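# Unload three sand cores from mould onto plywood boards

## Task

From the mould, remove three sand cores: the elongated core with the rounded nose, and both upright bladed cores in the mould half on the robot's right. Set all three down lying on the plywood boards next to the mould and release them. The other two cores must remain standing in the mould.

## Robot and tools

ROBOT. Two arms, left_arm and right_arm, each with six joints plus a gripper. Joint order everywhere (rows and result lists): waist, shoulder, elbow, wrist pitch, wrist yaw, wrist roll. Stated ranges in rad: waist -2.618 to 3.054, shoulder 0.000 to 3.142, elbow 0.000 to 3.142, wrist pitch -1.571 to 1.571, wrist yaw -1.571 to 1.571, wrist roll -2.094 to 2.094. The true end of a joint may differ from these by up to 0.059 rad either way. The fingers point along the gripper's +z and close along its y. end_effector_position is the point between the pads, roughly 1 cm short of the fingertips.

FRAMES. Scene frame: origin at table-top height halfway between the nominal bases, +x out over the table, +z up, left_arm on the +y side. Arm names do not match left/right in images. Calibrated bases in the scene frame: left_arm at (+0.031, +0.345, 0) m, quat_wxyz (+1.000, 0, 0, +0.008); right_arm at (+0.030, -0.335, 0) m, quat_wxyz (+1.000, 0, 0, -0.014); both have +z up. Each arm's hand pose, velocity and wrist camera pose are reported in that arm's own base frame; reported hand positions may be a few cm off, more at long reach.

ROW LAYOUT (shared by execute_actions and move). One list of 14 numbers covers both arms: left_arm's six joint values then its opening, then right_arm's six joint values then its opening. Always send all 14, even if one arm stays put. Joint values are offsets, not poses, on a scale of -1 to 1, measured from the Joint targets as they stood when the action (or move) began. 1.0 equals 2.224 rad for waist, shoulder and elbow, and 8.485 rad for the three wrist joints. Opening is absolute: +1 fully open, -1 closed. Sending 0 for an arm's joints re-commands its current targets; a 0 opening is itself a command, so repeat the present opening to leave a gripper alone.

execute_actions(actions, cameras). actions is a list of actions; each action is a table of up to 15 rows, one row per 1/30 s step, and lasts 15 steps (0.5 s); a shorter table keeps its last row. Within an action all rows count from the same starting targets, but each new action starts from the updated targets, so the same offset repeated keeps moving the joint. An action that pushes a joint more than 0.059 rad beyond its range is rejected for both arms; a malformed action, or a first action failing that test, rejects the whole call. An empty list just reports state and images. cameras: list of names, null/omitted/["all"] for all, [] for none.

move(target, speed, blend, opening_speed, blocking, cameras). target: one 14-number row, or up to 15 rows; every row's offsets count from the Joint targets at the call's start, not from the previous row. All joints travel in sync along joint-space paths, so grippers trace curves; no obstacle avoidance. speed: rad/s for the joint with the farthest to go, 0.01 to 12.57, default 0.5, one value or one per target. blend: corner rounding in rad for lists, default 0. opening_speed: rate of gripper command change per second, at least 0.2; use a low value to close gently. Paths take at least 0.5 s; the full list shares 10 s. blocking=false returns after about 0.5 s while the motion continues. The result adds a move: line, e.g. done, off_target, moving, held, fault, plus limits=held if steps were withheld. done only means the joints reached targets, not that contact is absent.

wait(seconds 0 to 10, cameras): lets time pass holding commands. stop(cameras): brakes a running move. zoom_image(camera: cam_left_wrist or cam_right_wrist, region [x0, y0, x1, y1] in pixels, top-left origin, at most 504x504): close-up of that camera's latest image. finished_scene(scene: integer 1 or 2): ends the scene irreversibly.

CAMERAS. cam_left_wrist and cam_right_wrist, both 896x504, mounted on the wrists.

RESULT LINES. Joint positions and Joint velocities: one block per arm, six joints (rad, rad/s) then pad gap (m; 0.094 fully open). Joint targets: the basis for your next offsets. Tool commands: present gripper commands. grip_measured: finger opening on the -1..+1 scale, reads slightly wide when empty and narrower than a squeezed part. grip_effort_nm: gripper motor effort, negative closing; not a pad force. Joint torques: per joint, positive toward larger angle; first three wrap at ±28 N m. "joint sent to its limit", "joint command not followed" (clearance check altered targets), "within noise" for still velocities, MOTOR HOT and OVER-TEMPERATURE FAULT.

MOTION LIMITS. Targets stay within 0.339 rad (big joints) or 2.2 rad (wrist joints) of measured angles; targets putting a gripper over 200 mm from where it is get scaled back. Large offsets may need several actions; tiny ones may not start.

GRIPPING. Command an opening and the fingers go to that grip_measured value until force limit; full force arrives about 0.05 below first-touch reading (more for round or small parts). Release by commanding well above grip_measured.

AVOID. Dropping cores, opening while a core still moves, fast or hard contacts, pressing arms against each other or gripping the other arm's fingers, anything leaving the table, knocking the two cores that must stay. Holding loads or stretched poses heats motors; at 90 °C the arm folds and idles. Loose objects may get nudged occasionally; a camera cable touching something counts as contact. To end a push, command targets back past the measured positions.

Each tool is called after ">>>" in YAML: its name, and indented under it one key for each argument.

## Session

>>> execute_actions:
  actions: []

Scene clock: 0.00 s.
left_arm: end_effector_position=(+0.3631, -0.0246, +0.2028) grip_measured=+1.000 grip_effort_nm=n/a end_effector_quat_wxyz=(+0.569, -0.059, +0.818, -0.064) | right_arm: end_effector_position=(+0.3464, +0.0127, +0.2781) grip_measured=+1.000 grip_effort_nm=n/a end_effector_quat_wxyz=(+0.512, -0.227, +0.829, +0.002)
Joint positions: left_arm=[-0.095 1.034 0.566 0.116 -0.051 -0.203 0.094] | right_arm=[-0.154 1.056 1.018 -0.499 -0.37 -0.476 0.094]
Joint velocities: within noise
Joint torques (N m): no reading
Heat: left arm: 32 °C; right arm: 36 °C.
Joint targets: left_arm=[-0.095 1.027 0.576 0.117 -0.051 -0.202] | right_arm=[-0.154 1.049 1.030 -0.497 -0.374 -0.475]
Tool commands: left_gripper/opening=+1.0 right_gripper/opening=+1.0

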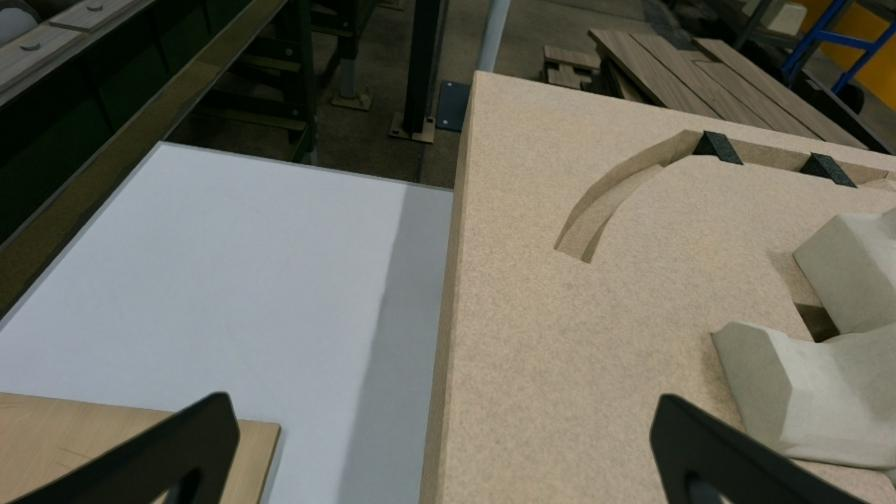

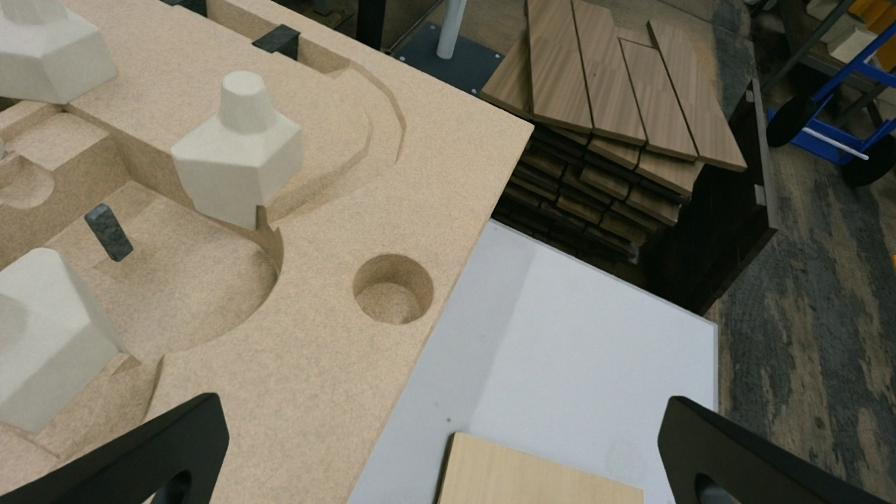

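>>> move:
  target: [-0.0472,0.2352,0.6178,-0.1788,0.006,0.0238,1,0.114,0.225,0.4137,-0.1064,0.0441,0.056,1]
  speed: 0.8

Scene clock: 22.90 s.
left_arm: end_effector_position=(+0.3426, -0.0642, +0.3216) grip_measured=+1.000 grip_effort_nm=0.027 end_effector_quat_wxyz=(+0.279, +0.088, +0.956, -0.024) | right_arm: end_effector_position=(+0.3486, +0.0352, +0.3198) grip_measured=+1.000 grip_effort_nm=0.027 end_effector_quat_wxyz=(+0.279, -0.050, +0.959, +0.015)
Joint positions: left_arm=[-0.192 1.537 1.927 -1.393 -0.008 -0.007 0.094] | right_arm=[0.095 1.54 1.922 -1.385 -0.006 -0.008 0.094]
Joint velocities: within noise
Joint torques (N m): left_arm=[-0.59 -4.07 6.26 1.4 0.12 0] | right_arm=[0.47 -4.21 7.16 0.83 0.04 0.05]
Heat: left arm: 36 °C; right arm: 39 °C.
Joint targets: left_arm=[-0.200 1.549 1.950 -1.400 0.000 0.000] | right_arm=[0.100 1.550 1.950 -1.400 0.000 0.000]
move: done

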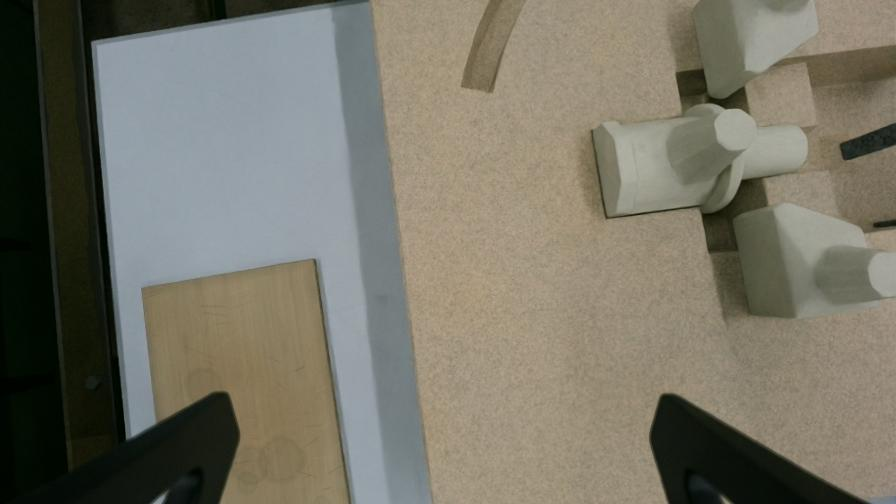

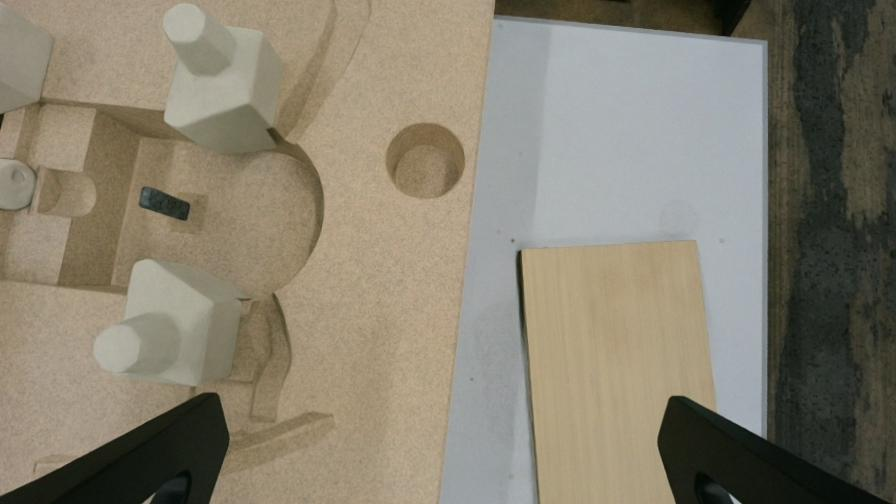

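>>> move:
  target: [0,0.0511,-0.1355,0.01355,0,0,1,0,0.0511,-0.1355,0.01355,0,0,1]
  speed: 0.8

Scene clock: 48.07 s.
left_arm: end_effector_position=(+0.3474, -0.0652, +0.1954) grip_measured=+1.000 grip_effort_nm=0.027 end_effector_quat_wxyz=(+0.125, +0.092, +0.988, -0.009) | right_arm: end_effector_position=(+0.3507, +0.0353, +0.1934) grip_measured=+1.000 grip_effort_nm=0.027 end_effector_quat_wxyz=(+0.120, -0.051, +0.991, +0.008)
Joint positions: left_arm=[-0.192 1.669 1.647 -1.299 -0.008 -0.006 0.094] | right_arm=[0.095 1.672 1.646 -1.303 -0.005 -0.007 0.094]
Joint velocities: within noise
Joint torques (N m): left_arm=[-0.58 -6.8 4.85 1.07 0.11 0.02] | right_arm=[0.46 -7.15 5.57 0.68 0.04 0.05]
Heat: left arm: 35 °C; right arm: 37 °C.
Joint targets: left_arm=[-0.200 1.663 1.649 -1.285 0.000 0.000] | right_arm=[0.100 1.664 1.649 -1.284 0.000 0.001]
move: done

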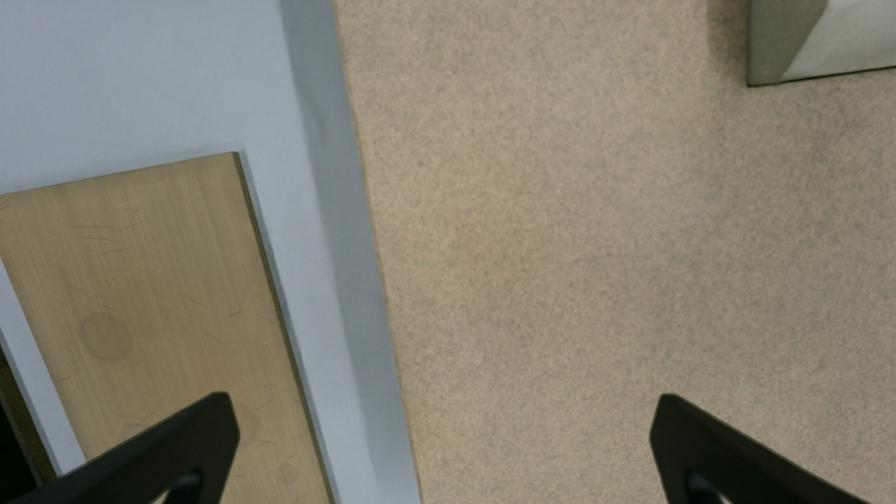

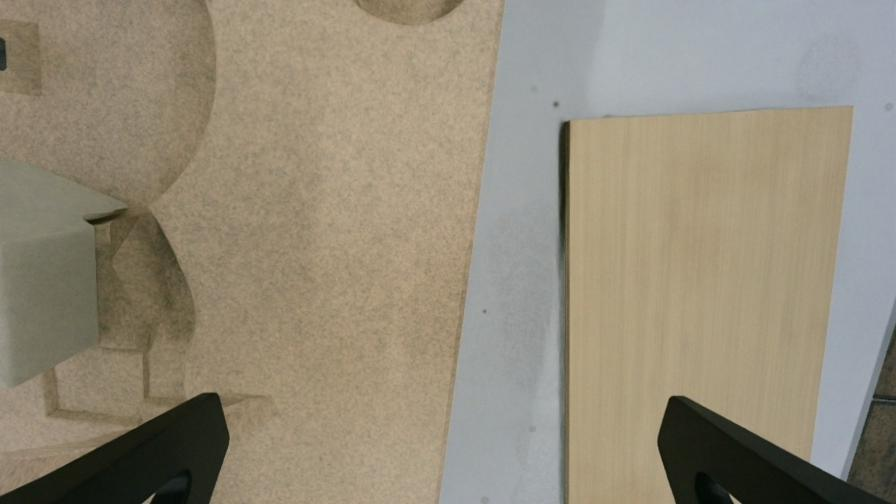

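>>> move:
  target: [-0.0674,-0.4386,-0.3467,0.0583,0,0,1,0.0674,-0.4386,-0.3467,0.0583,0,0,1]
  speed: 1.0

>>> zoom_image:
  camera: "cam_right_wrist"
  region: [0, 0, 504, 400]

>>> zoom_image:
  camera: "cam_left_wrist"
  region: [392, 0, 896, 400]

Scene clock: 74.43 s.
left_arm: end_effector_position=(+0.2352, -0.0815, +0.2496) grip_measured=+1.000 grip_effort_nm=0.037 end_effector_quat_wxyz=(+0.453, +0.147, +0.876, -0.077) | right_arm: end_effector_position=(+0.2405, +0.0613, +0.2489) grip_measured=+1.000 grip_effort_nm=0.027 end_effector_quat_wxyz=(+0.454, -0.112, +0.882, +0.056)
Joint positions: left_arm=[-0.342 0.694 0.886 -0.808 -0.006 -0.006 0.094] | right_arm=[0.243 0.694 0.887 -0.813 -0.004 -0.007 0.094]
Joint velocities: within noise
Joint torques (N m): left_arm=[-0.59 0.05 4.62 2.21 0.11 0.01] | right_arm=[0.62 -0.03 5.09 1.58 0.02 0.04]
Heat: left arm: 34 °C; right arm: 36 °C.
Joint targets: left_arm=[-0.350 0.687 0.878 -0.790 0.000 -0.001] | right_arm=[0.250 0.688 0.877 -0.790 0.000 0.000]
move: done

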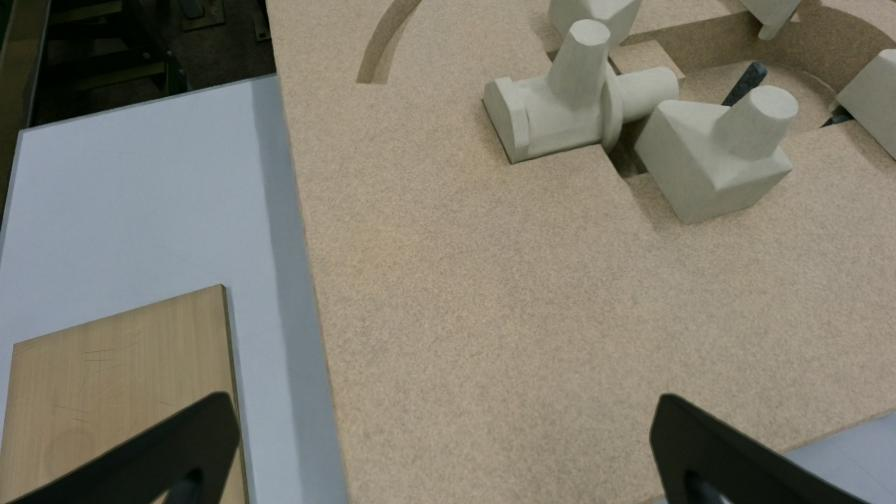

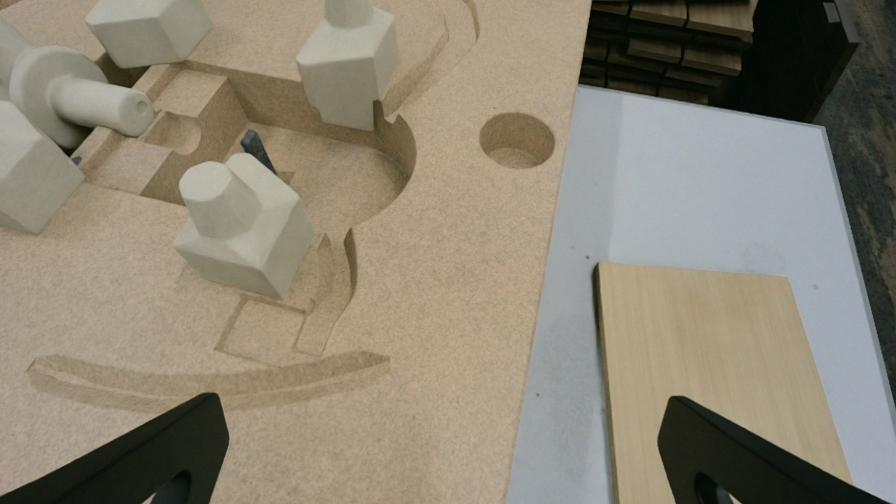

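Scaled by 1.000.

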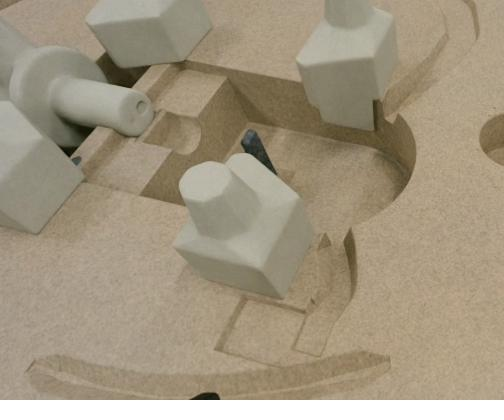

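Scaled by 1.000.

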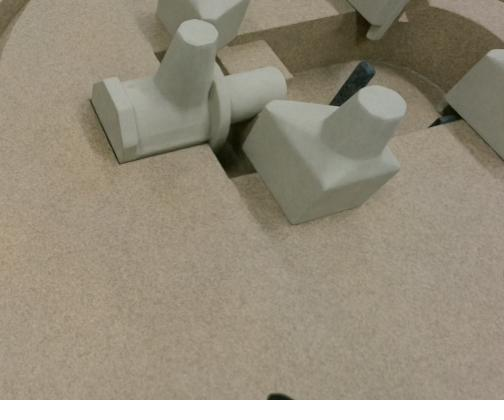

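>>> move:
  target: [0,0,0,0,0,0,1,0.138,0.1629,0.0105,0.0283,0,0,1]
  speed: 0.8

Scene clock: 113.10 s.
left_arm: end_effector_position=(+0.2353, -0.0816, +0.2498) grip_measured=+1.000 grip_effort_nm=0.027 end_effector_quat_wxyz=(+0.454, +0.147, +0.876, -0.077) | right_arm: end_effector_position=(+0.2754, +0.1708, +0.1986) grip_measured=+1.000 grip_effort_nm=0.027 end_effector_quat_wxyz=(+0.388, -0.252, +0.880, +0.109)
Joint positions: left_arm=[-0.342 0.694 0.886 -0.807 -0.006 -0.006 0.094] | right_arm=[0.551 1.053 0.887 -0.575 -0.001 -0.006 0.094]
Joint velocities: within noise
Joint torques (N m): left_arm=[-0.53 0.06 4.49 2.17 0.08 0.01] | right_arm=[0.5 -2.56 7.32 1.47 0 0.04]
Heat: left arm: 39 °C; right arm: 41 °C.
Joint targets: left_arm=[-0.350 0.687 0.878 -0.790 0.000 -0.001] | right_arm=[0.557 1.050 0.901 -0.550 0.000 0.001]
move: done

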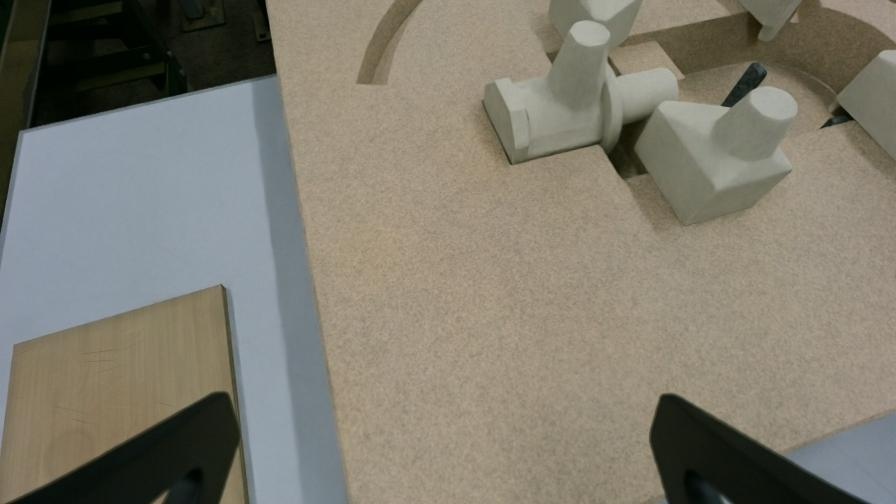

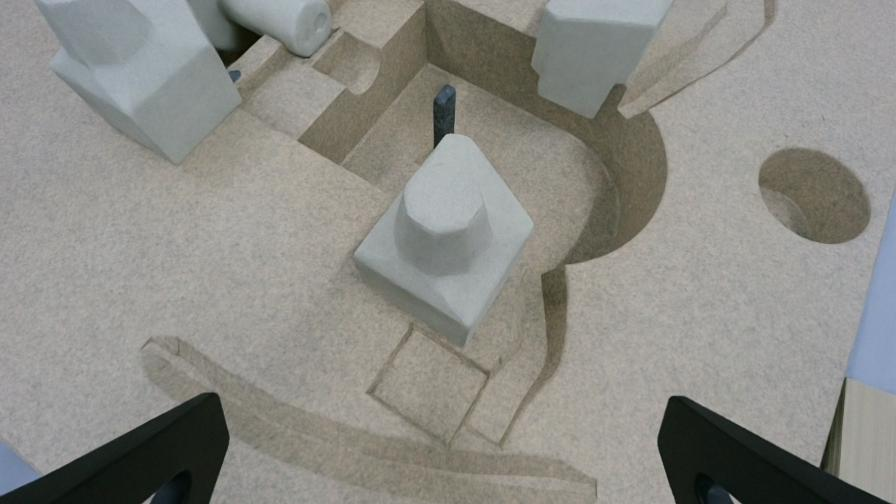

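>>> move:
  target: [0,0,0,0,0,0,1,0,0.1385,-0.0036,0.0371,0,0,1]
  speed: 0.4
  cameras: ["cam_right_wrist"]

Scene clock: 119.07 s.
left_arm: end_effector_position=(+0.2353, -0.0816, +0.2498) grip_measured=+1.000 grip_effort_nm=0.032 end_effector_quat_wxyz=(+0.454, +0.147, +0.876, -0.077) | right_arm: end_effector_position=(+0.3349, +0.2074, +0.1531) grip_measured=+1.000 grip_effort_nm=0.027 end_effector_quat_wxyz=(+0.392, -0.252, +0.878, +0.110)
Joint positions: left_arm=[-0.342 0.694 0.886 -0.807 -0.006 -0.006 0.094] | right_arm=[0.551 1.355 0.887 -0.264 -0.001 -0.006 0.094]
Joint velocities: within noise
Joint torques (N m): left_arm=[-0.49 0.02 4.55 2.16 0.09 -0.01] | right_arm=[0.46 -4.37 6.64 1.53 0 0.03]
Heat: left arm: 40 °C; right arm: 41 °C.
Joint targets: left_arm=[-0.350 0.687 0.878 -0.790 0.000 -0.001] | right_arm=[0.557 1.358 0.893 -0.235 0.000 0.001]
move: done
Images, in order (width x height): cam_right_wrist 896x504.

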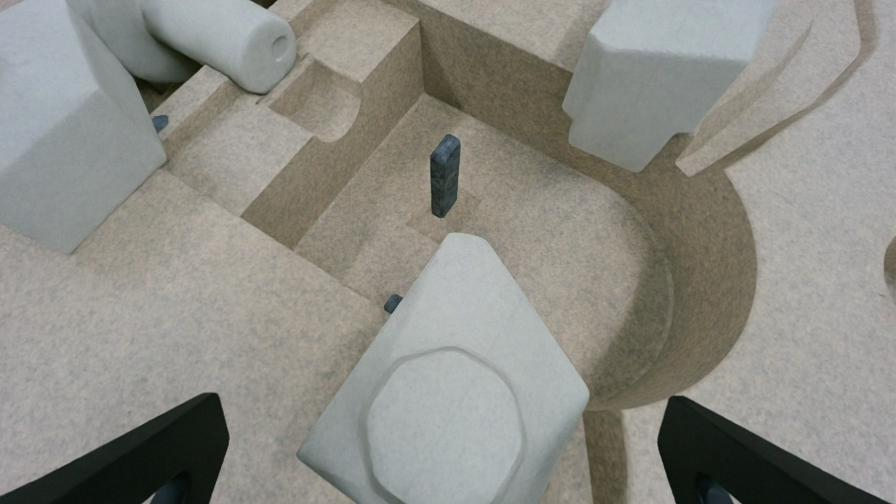

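>>> move:
  target:
    - [0,0,0,0,0,0,1,0,0.009,0,0.0024,0,0,1]
    - [0,0,0,0,0,0,1,0,0.009,0,0.0024,0,0,-0.4]
  speed: 0.3
  opening_speed: 0.5
  cameras: ["cam_right_wrist"]

Scene clock: 126.70 s.
left_arm: end_effector_position=(+0.2354, -0.0816, +0.2499) grip_measured=+1.000 grip_effort_nm=0.037 end_effector_quat_wxyz=(+0.454, +0.147, +0.876, -0.077) | right_arm: end_effector_position=(+0.3385, +0.2096, +0.1514) grip_measured=-0.266 grip_effort_nm=-0.989 end_effector_quat_wxyz=(+0.395, -0.251, +0.877, +0.111)
Joint positions: left_arm=[-0.342 0.694 0.886 -0.807 -0.006 -0.006 0.094] | right_arm=[0.551 1.371 0.887 -0.242 -0.001 -0.005 0.034]
Joint velocities: within noise
Joint torques (N m): left_arm=[-0.53 -0.01 4.59 2.18 0.1 0.02] | right_arm=[0.49 -4.14 6.6 1.52 0 0.02]
Heat: left arm: 40 °C; right arm: 40 °C.
Joint targets: left_arm=[-0.350 0.687 0.878 -0.790 0.000 -0.001] | right_arm=[0.557 1.378 0.893 -0.215 0.000 0.001]
move: done
Images, in order (width x height): cam_right_wrist 896x504.

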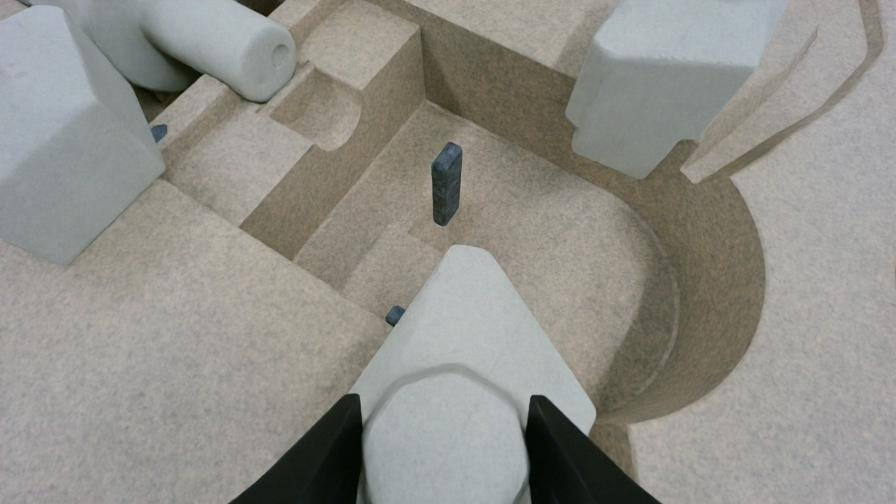

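>>> move:
  target:
    - [-0.07,0,0,0,0,0,1,0,-0.0140,0.0326,-0.0122,0,0,-0.4]
    - [-0.14,0,0,0,0,0,1,0,-0.0186,0.0828,-0.0266,0,0,-0.4]
    - [-0.206,0,0,0,0,0,1,0,-0.0144,0.1573,-0.0450,0,0,-0.4]
  speed: 0.3
  blend: 0.03

Scene clock: 136.60 s.
left_arm: end_effector_position=(+0.1748, -0.1775, +0.2499) grip_measured=+1.000 grip_effort_nm=0.032 end_effector_quat_wxyz=(+0.424, +0.343, +0.819, -0.178) | right_arm: end_effector_position=(+0.3299, +0.2042, +0.2106) grip_measured=-0.271 grip_effort_nm=-0.999 end_effector_quat_wxyz=(+0.351, -0.255, +0.895, +0.099)
Joint positions: left_arm=[-0.801 0.694 0.886 -0.807 -0.005 -0.006 0.094] | right_arm=[0.551 1.371 1.193 -0.647 0 -0.004 0.034]
Joint velocities: within noise
Joint torques (N m): left_arm=[-0.49 0.16 4.53 2.17 0.07 0.01] | right_arm=[0.5 -6.75 10.15 1.66 -0.01 0.02]
Heat: left arm: 41 °C; right arm: 40 °C.
Joint targets: left_arm=[-0.808 0.687 0.878 -0.790 0.000 0.000] | right_arm=[0.557 1.346 1.243 -0.596 0.000 0.001]
move: off_target (right_arm); right_arm: the elbow is farthest, 0.050 rad from its target

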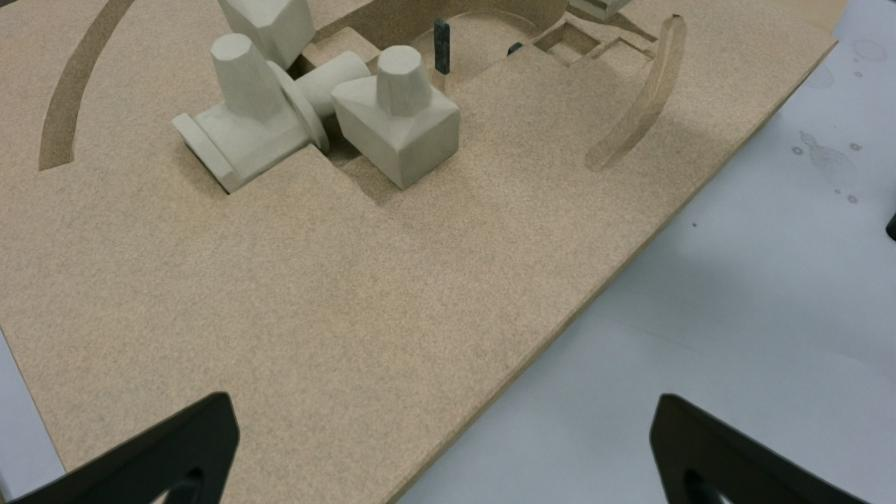

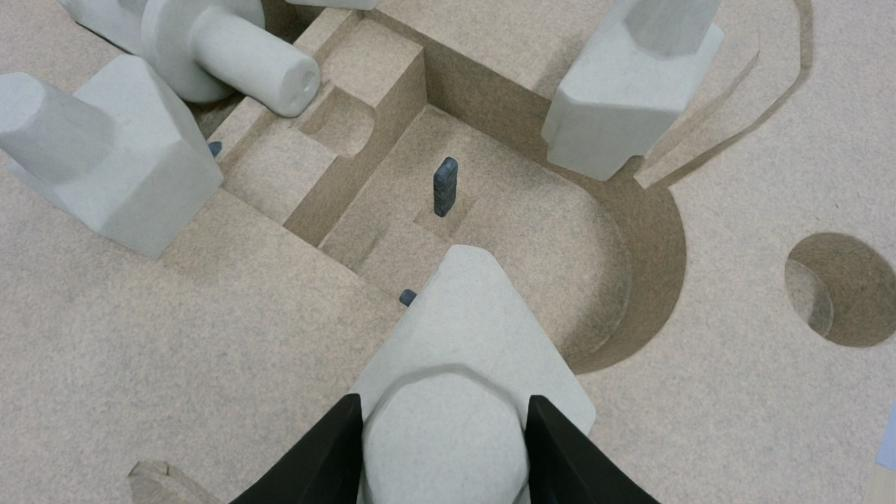

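>>> move:
  target: [-0.045,0,0,0.05,0,0,1,0,0,0.015,0,0,0,-0.4]
  speed: 0.5

>>> zoom_image:
  camera: "cam_left_wrist"
  region: [300, 0, 700, 300]

Scene clock: 141.57 s.
left_arm: end_effector_position=(+0.1817, -0.2260, +0.3448) grip_measured=+1.000 grip_effort_nm=0.027 end_effector_quat_wxyz=(+0.572, +0.333, +0.697, -0.276) | right_arm: end_effector_position=(+0.3332, +0.2062, +0.2220) grip_measured=-0.271 grip_effort_nm=-1.004 end_effector_quat_wxyz=(+0.362, -0.254, +0.891, +0.102)
Joint positions: left_arm=[-0.9 0.694 0.886 -0.387 -0.005 -0.006 0.094] | right_arm=[0.551 1.371 1.221 -0.65 0 -0.004 0.034]
Joint velocities: within noise
Joint torques (N m): left_arm=[-0.54 -0.2 4.78 2.45 0.07 0.01] | right_arm=[0.49 -6.74 10.55 1.7 0 0.02]
Heat: left arm: 41 °C; right arm: 40 °C.
Joint targets: left_arm=[-0.908 0.687 0.878 -0.366 0.000 0.000] | right_arm=[0.557 1.346 1.276 -0.597 0.000 0.001]
move: off_target (right_arm); right_arm: the elbow is farthest, 0.055 rad from its target

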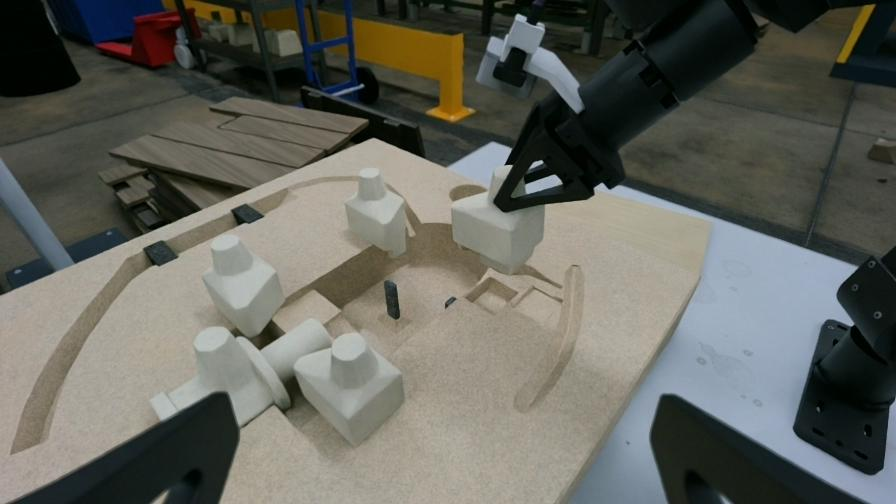

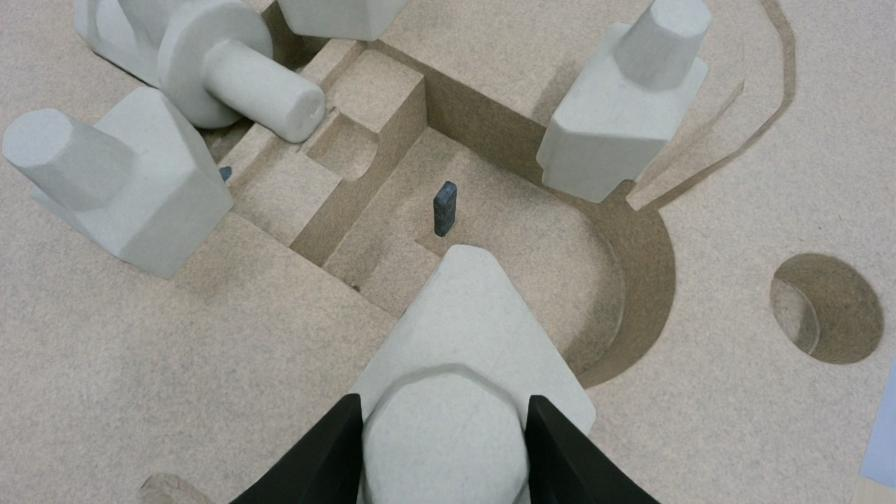

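Scaled by 1.260.

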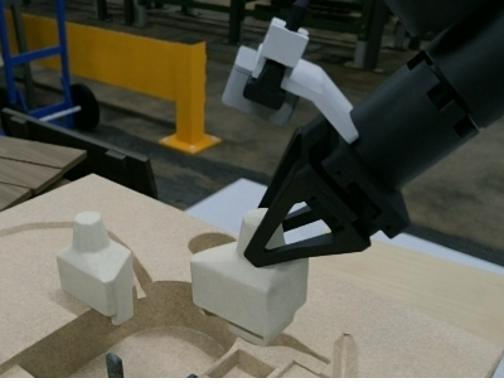

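>>> move:
  target: [0,0,0,0,0,0,1,0,0,0.02,0,0,0.13,-0.4]
  speed: 0.7

>>> zoom_image:
  camera: "cam_left_wrist"
  region: [300, 0, 700, 300]

Scene clock: 149.13 s.
left_arm: end_effector_position=(+0.1817, -0.2260, +0.3451) grip_measured=+1.000 grip_effort_nm=0.032 end_effector_quat_wxyz=(+0.572, +0.333, +0.697, -0.276) | right_arm: end_effector_position=(+0.3384, +0.2094, +0.2403) grip_measured=-0.271 grip_effort_nm=-1.009 end_effector_quat_wxyz=(+0.269, +0.245, +0.885, +0.290)
Joint positions: left_arm=[-0.9 0.694 0.886 -0.386 -0.005 -0.006 0.094] | right_arm=[0.551 1.371 1.265 -0.652 0 1.092 0.034]
Joint velocities: within noise
Joint torques (N m): left_arm=[-0.49 -0.17 4.71 2.45 0.1 0.02] | right_arm=[0.49 -6.76 10.66 1.76 0 0.03]
Heat: left arm: 41 °C; right arm: 41 °C.
Joint targets: left_arm=[-0.908 0.687 0.878 -0.366 0.000 0.000] | right_arm=[0.557 1.346 1.321 -0.597 0.000 1.103]
move: off_target (right_arm); right_arm: the elbow is farthest, 0.055 rad from its target

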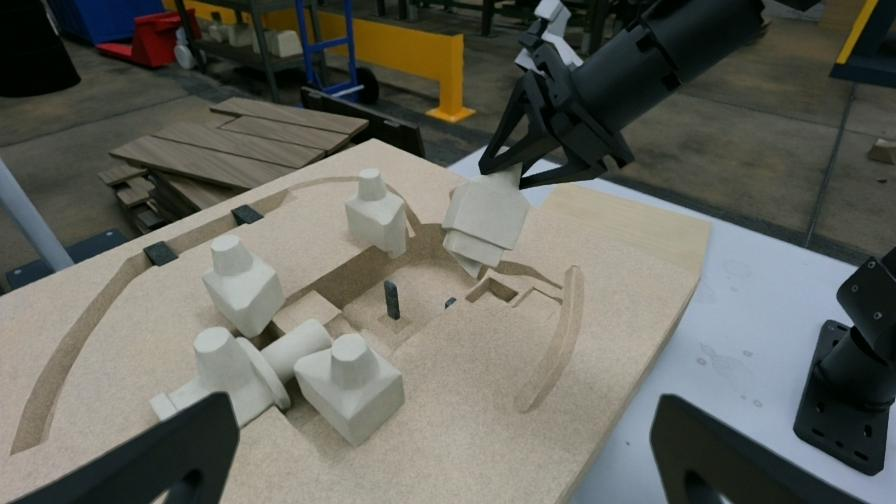

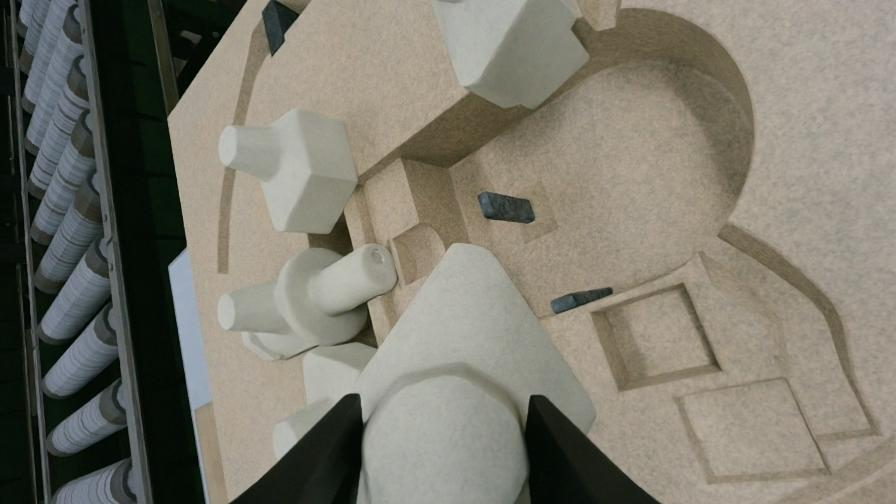

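Scaled by 1.260.

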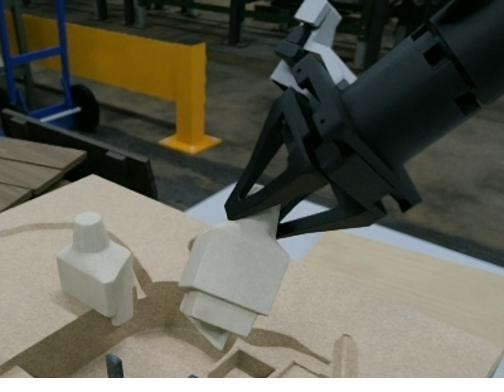

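>>> move:
  target:
    - [0,0,0,0,0,0,1,-0.3291,-0.1317,-0.2055,0.064,0,-0.3591,-0.4]
    - [0,0,0,0,0,0,1,-0.3291,-0.0733,-0.3602,0.1199,0,-0.3591,-0.4]
    - [0,0,0,0,0,0,1,-0.3291,0.0508,-0.4299,0.1707,0,-0.3591,-0.4]
  speed: [0.9,0.5,0.4]

>>> zoom_image:
  camera: "cam_left_wrist"
  region: [450, 50, 850, 350]

Scene clock: 191.37 s.
left_arm: end_effector_position=(+0.1817, -0.2260, +0.3451) grip_measured=+1.000 grip_effort_nm=0.037 end_effector_quat_wxyz=(+0.572, +0.333, +0.697, -0.276) | right_arm: end_effector_position=(+0.3885, -0.0646, +0.1182) grip_measured=-0.272 grip_effort_nm=-1.004 end_effector_quat_wxyz=(-0.301, +0.618, -0.516, +0.510)
Joint positions: left_arm=[-0.9 0.694 0.886 -0.386 -0.005 -0.006 0.094] | right_arm=[-0.171 1.453 0.369 0.782 -0.007 -1.916 0.034]
Joint velocities: within noise
Joint torques (N m): left_arm=[-0.5 -0.13 4.72 2.43 0.1 0] | right_arm=[-0.38 -3.69 4.62 2.17 0.05 -0.35]
Heat: left arm: 42 °C; right arm: 46 °C.
Joint targets: left_arm=[-0.908 0.687 0.878 -0.366 0.000 0.000] | right_arm=[-0.175 1.459 0.365 0.852 0.000 -1.943]
move: off_target (right_arm); right_arm: the wrist pitch is farthest, 0.069 rad from its target

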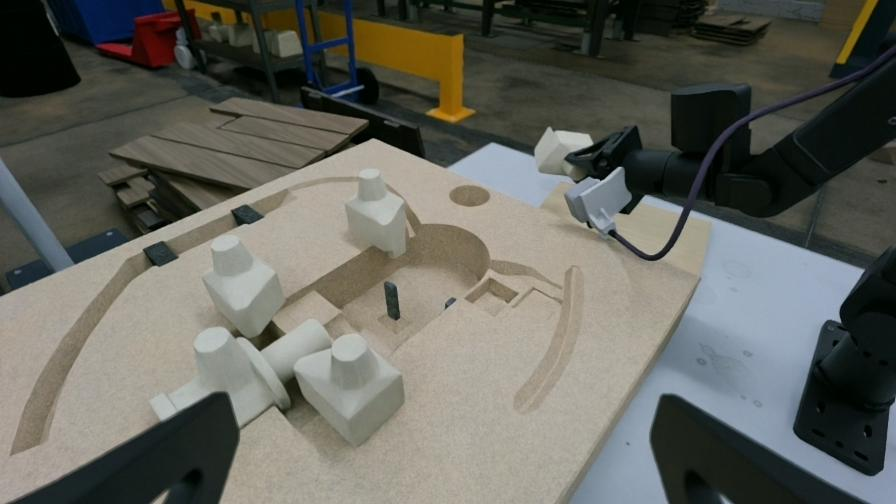

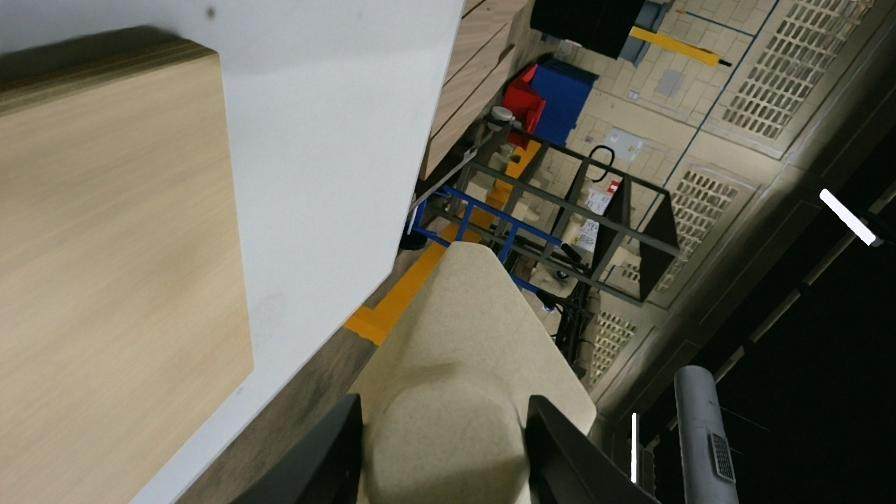

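Scaled by 1.260.

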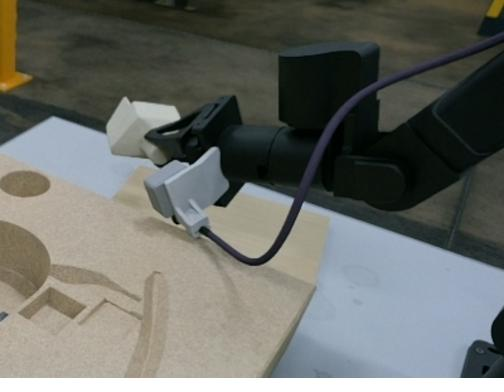

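>>> move:
  target:
    - [-0.05,0,0,0,0,0,1,-0.0355,0,0,0,0,0,-0.4]
    - [-0.05,0,0,0,0,0,1,-0.0355,0.0495,0,0.0047,0,0,-0.4]
  speed: 0.25

>>> zoom_image:
  camera: "cam_left_wrist"
  region: [450, 50, 850, 350]

Scene clock: 208.13 s.
left_arm: end_effector_position=(+0.1552, -0.2450, +0.3451) grip_measured=+1.000 grip_effort_nm=0.027 end_effector_quat_wxyz=(+0.556, +0.371, +0.677, -0.308) | right_arm: end_effector_position=(+0.3804, -0.0974, +0.0875) grip_measured=-0.272 grip_effort_nm=-1.004 end_effector_quat_wxyz=(-0.273, +0.607, -0.557, +0.497)
Joint positions: left_arm=[-1.012 0.694 0.886 -0.386 -0.004 -0.006 0.094] | right_arm=[-0.262 1.553 0.356 0.832 -0.02 -1.904 0.034]
Joint velocities: within noise
Joint torques (N m): left_arm=[-0.53 -0.13 4.82 2.45 0.08 0] | right_arm=[0.7 -3.32 5.08 2.07 0.18 -0.49]
Heat: left arm: 42 °C; right arm: 48 °C.
Joint targets: left_arm=[-1.020 0.687 0.878 -0.366 0.000 0.000] | right_arm=[-0.254 1.569 0.364 0.892 0.000 -1.943]
move: off_target (right_arm); right_arm: the wrist pitch is farthest, 0.060 rad from its target

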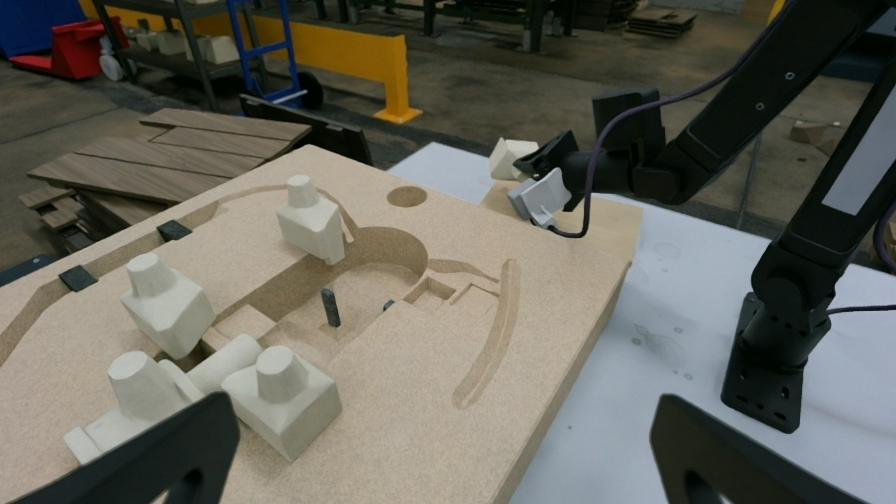

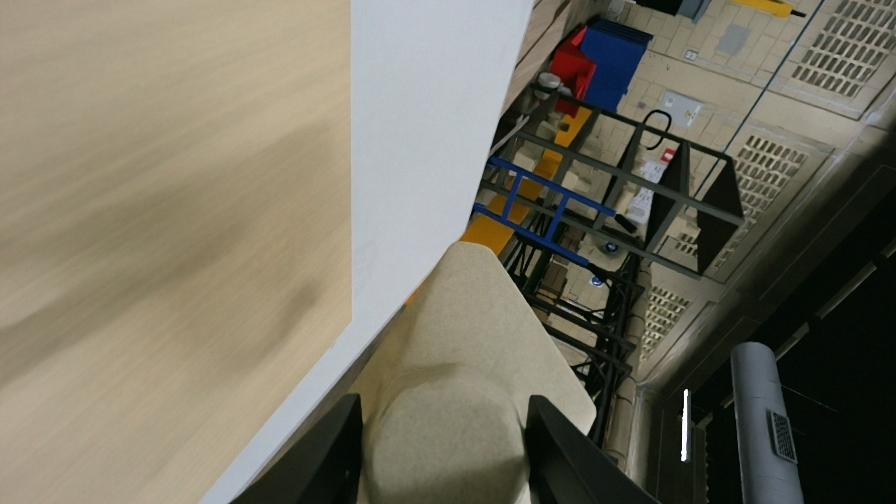

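Scaled by 1.260.

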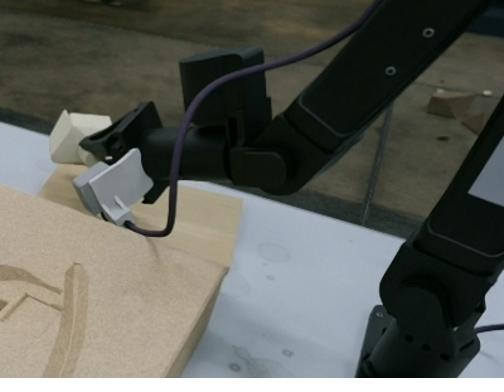

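>>> zoom_image:
  camera: "cam_left_wrist"
  region: [470, 110, 620, 260]

Scaled by 3.360.

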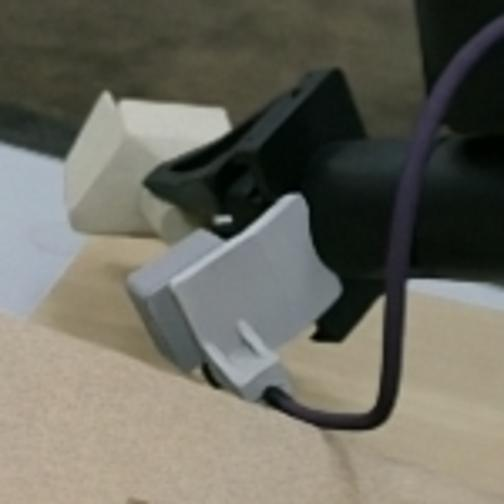

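>>> move:
  target:
    - [-0.05,0,0,0,0,0,1,-0.01,-0.09,0,0,0,0,-0.4]
    - [-0.05,0,0,0,0,0,1,0.02,-0.16,0.0,-0.03,0,0.38,-0.4]
  speed: [0.3,0.9]

>>> zoom_image:
  camera: "cam_left_wrist"
  region: [400, 0, 650, 250]

Scene clock: 233.83 s.
left_arm: end_effector_position=(+0.1270, -0.2608, +0.3451) grip_measured=+1.000 grip_effort_nm=0.032 end_effector_quat_wxyz=(+0.537, +0.408, +0.655, -0.339) | right_arm: end_effector_position=(+0.3624, -0.0785, +0.1305) grip_measured=-0.271 grip_effort_nm=-1.004 end_effector_quat_wxyz=(+0.495, +0.556, +0.602, +0.290)
Joint positions: left_arm=[-1.123 0.694 0.886 -0.386 -0.003 -0.006 0.094] | right_arm=[-0.216 1.253 0.356 0.549 -0.001 1.276 0.034]
Joint velocities: within noise
Joint torques (N m): left_arm=[-0.51 -0.23 4.78 2.44 0.06 0.01] | right_arm=[0.61 -6.42 6.17 2.36 -0.01 0.06]
Heat: left arm: 44 °C; right arm: 49 °C.
Joint targets: left_arm=[-1.131 0.687 0.878 -0.366 0.000 0.000] | right_arm=[-0.209 1.214 0.364 0.637 0.000 1.281]
move: off_target (right_arm); right_arm: the wrist pitch is farthest, 0.089 rad from its target

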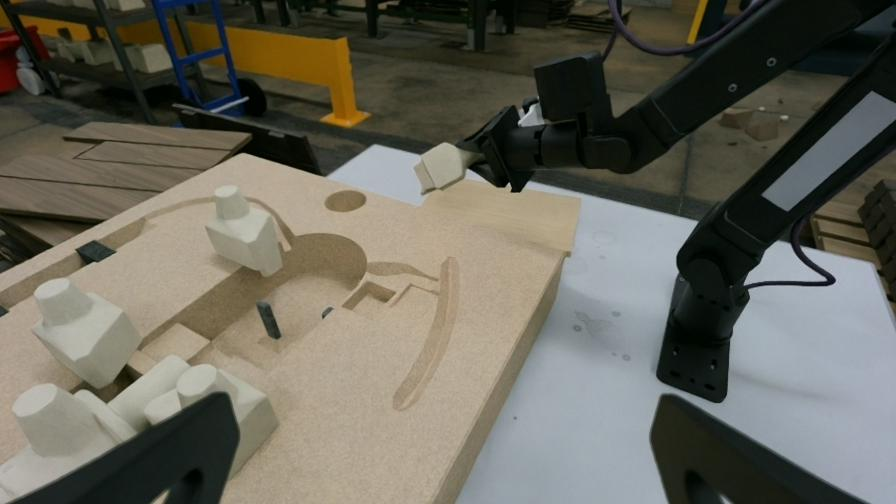

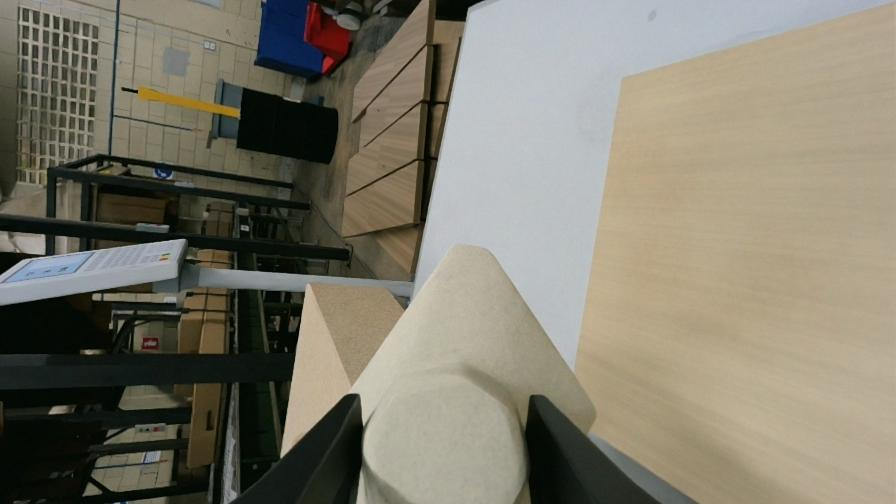

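Scaled by 2.016.

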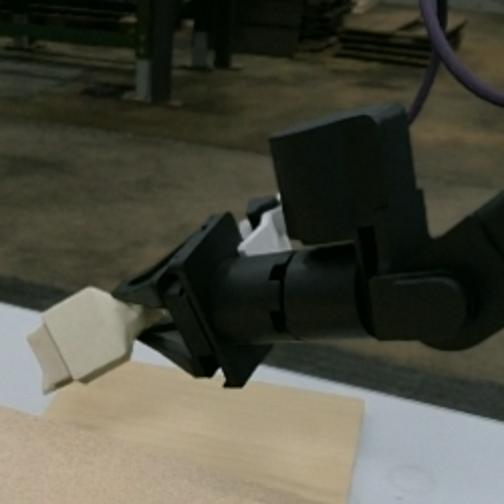

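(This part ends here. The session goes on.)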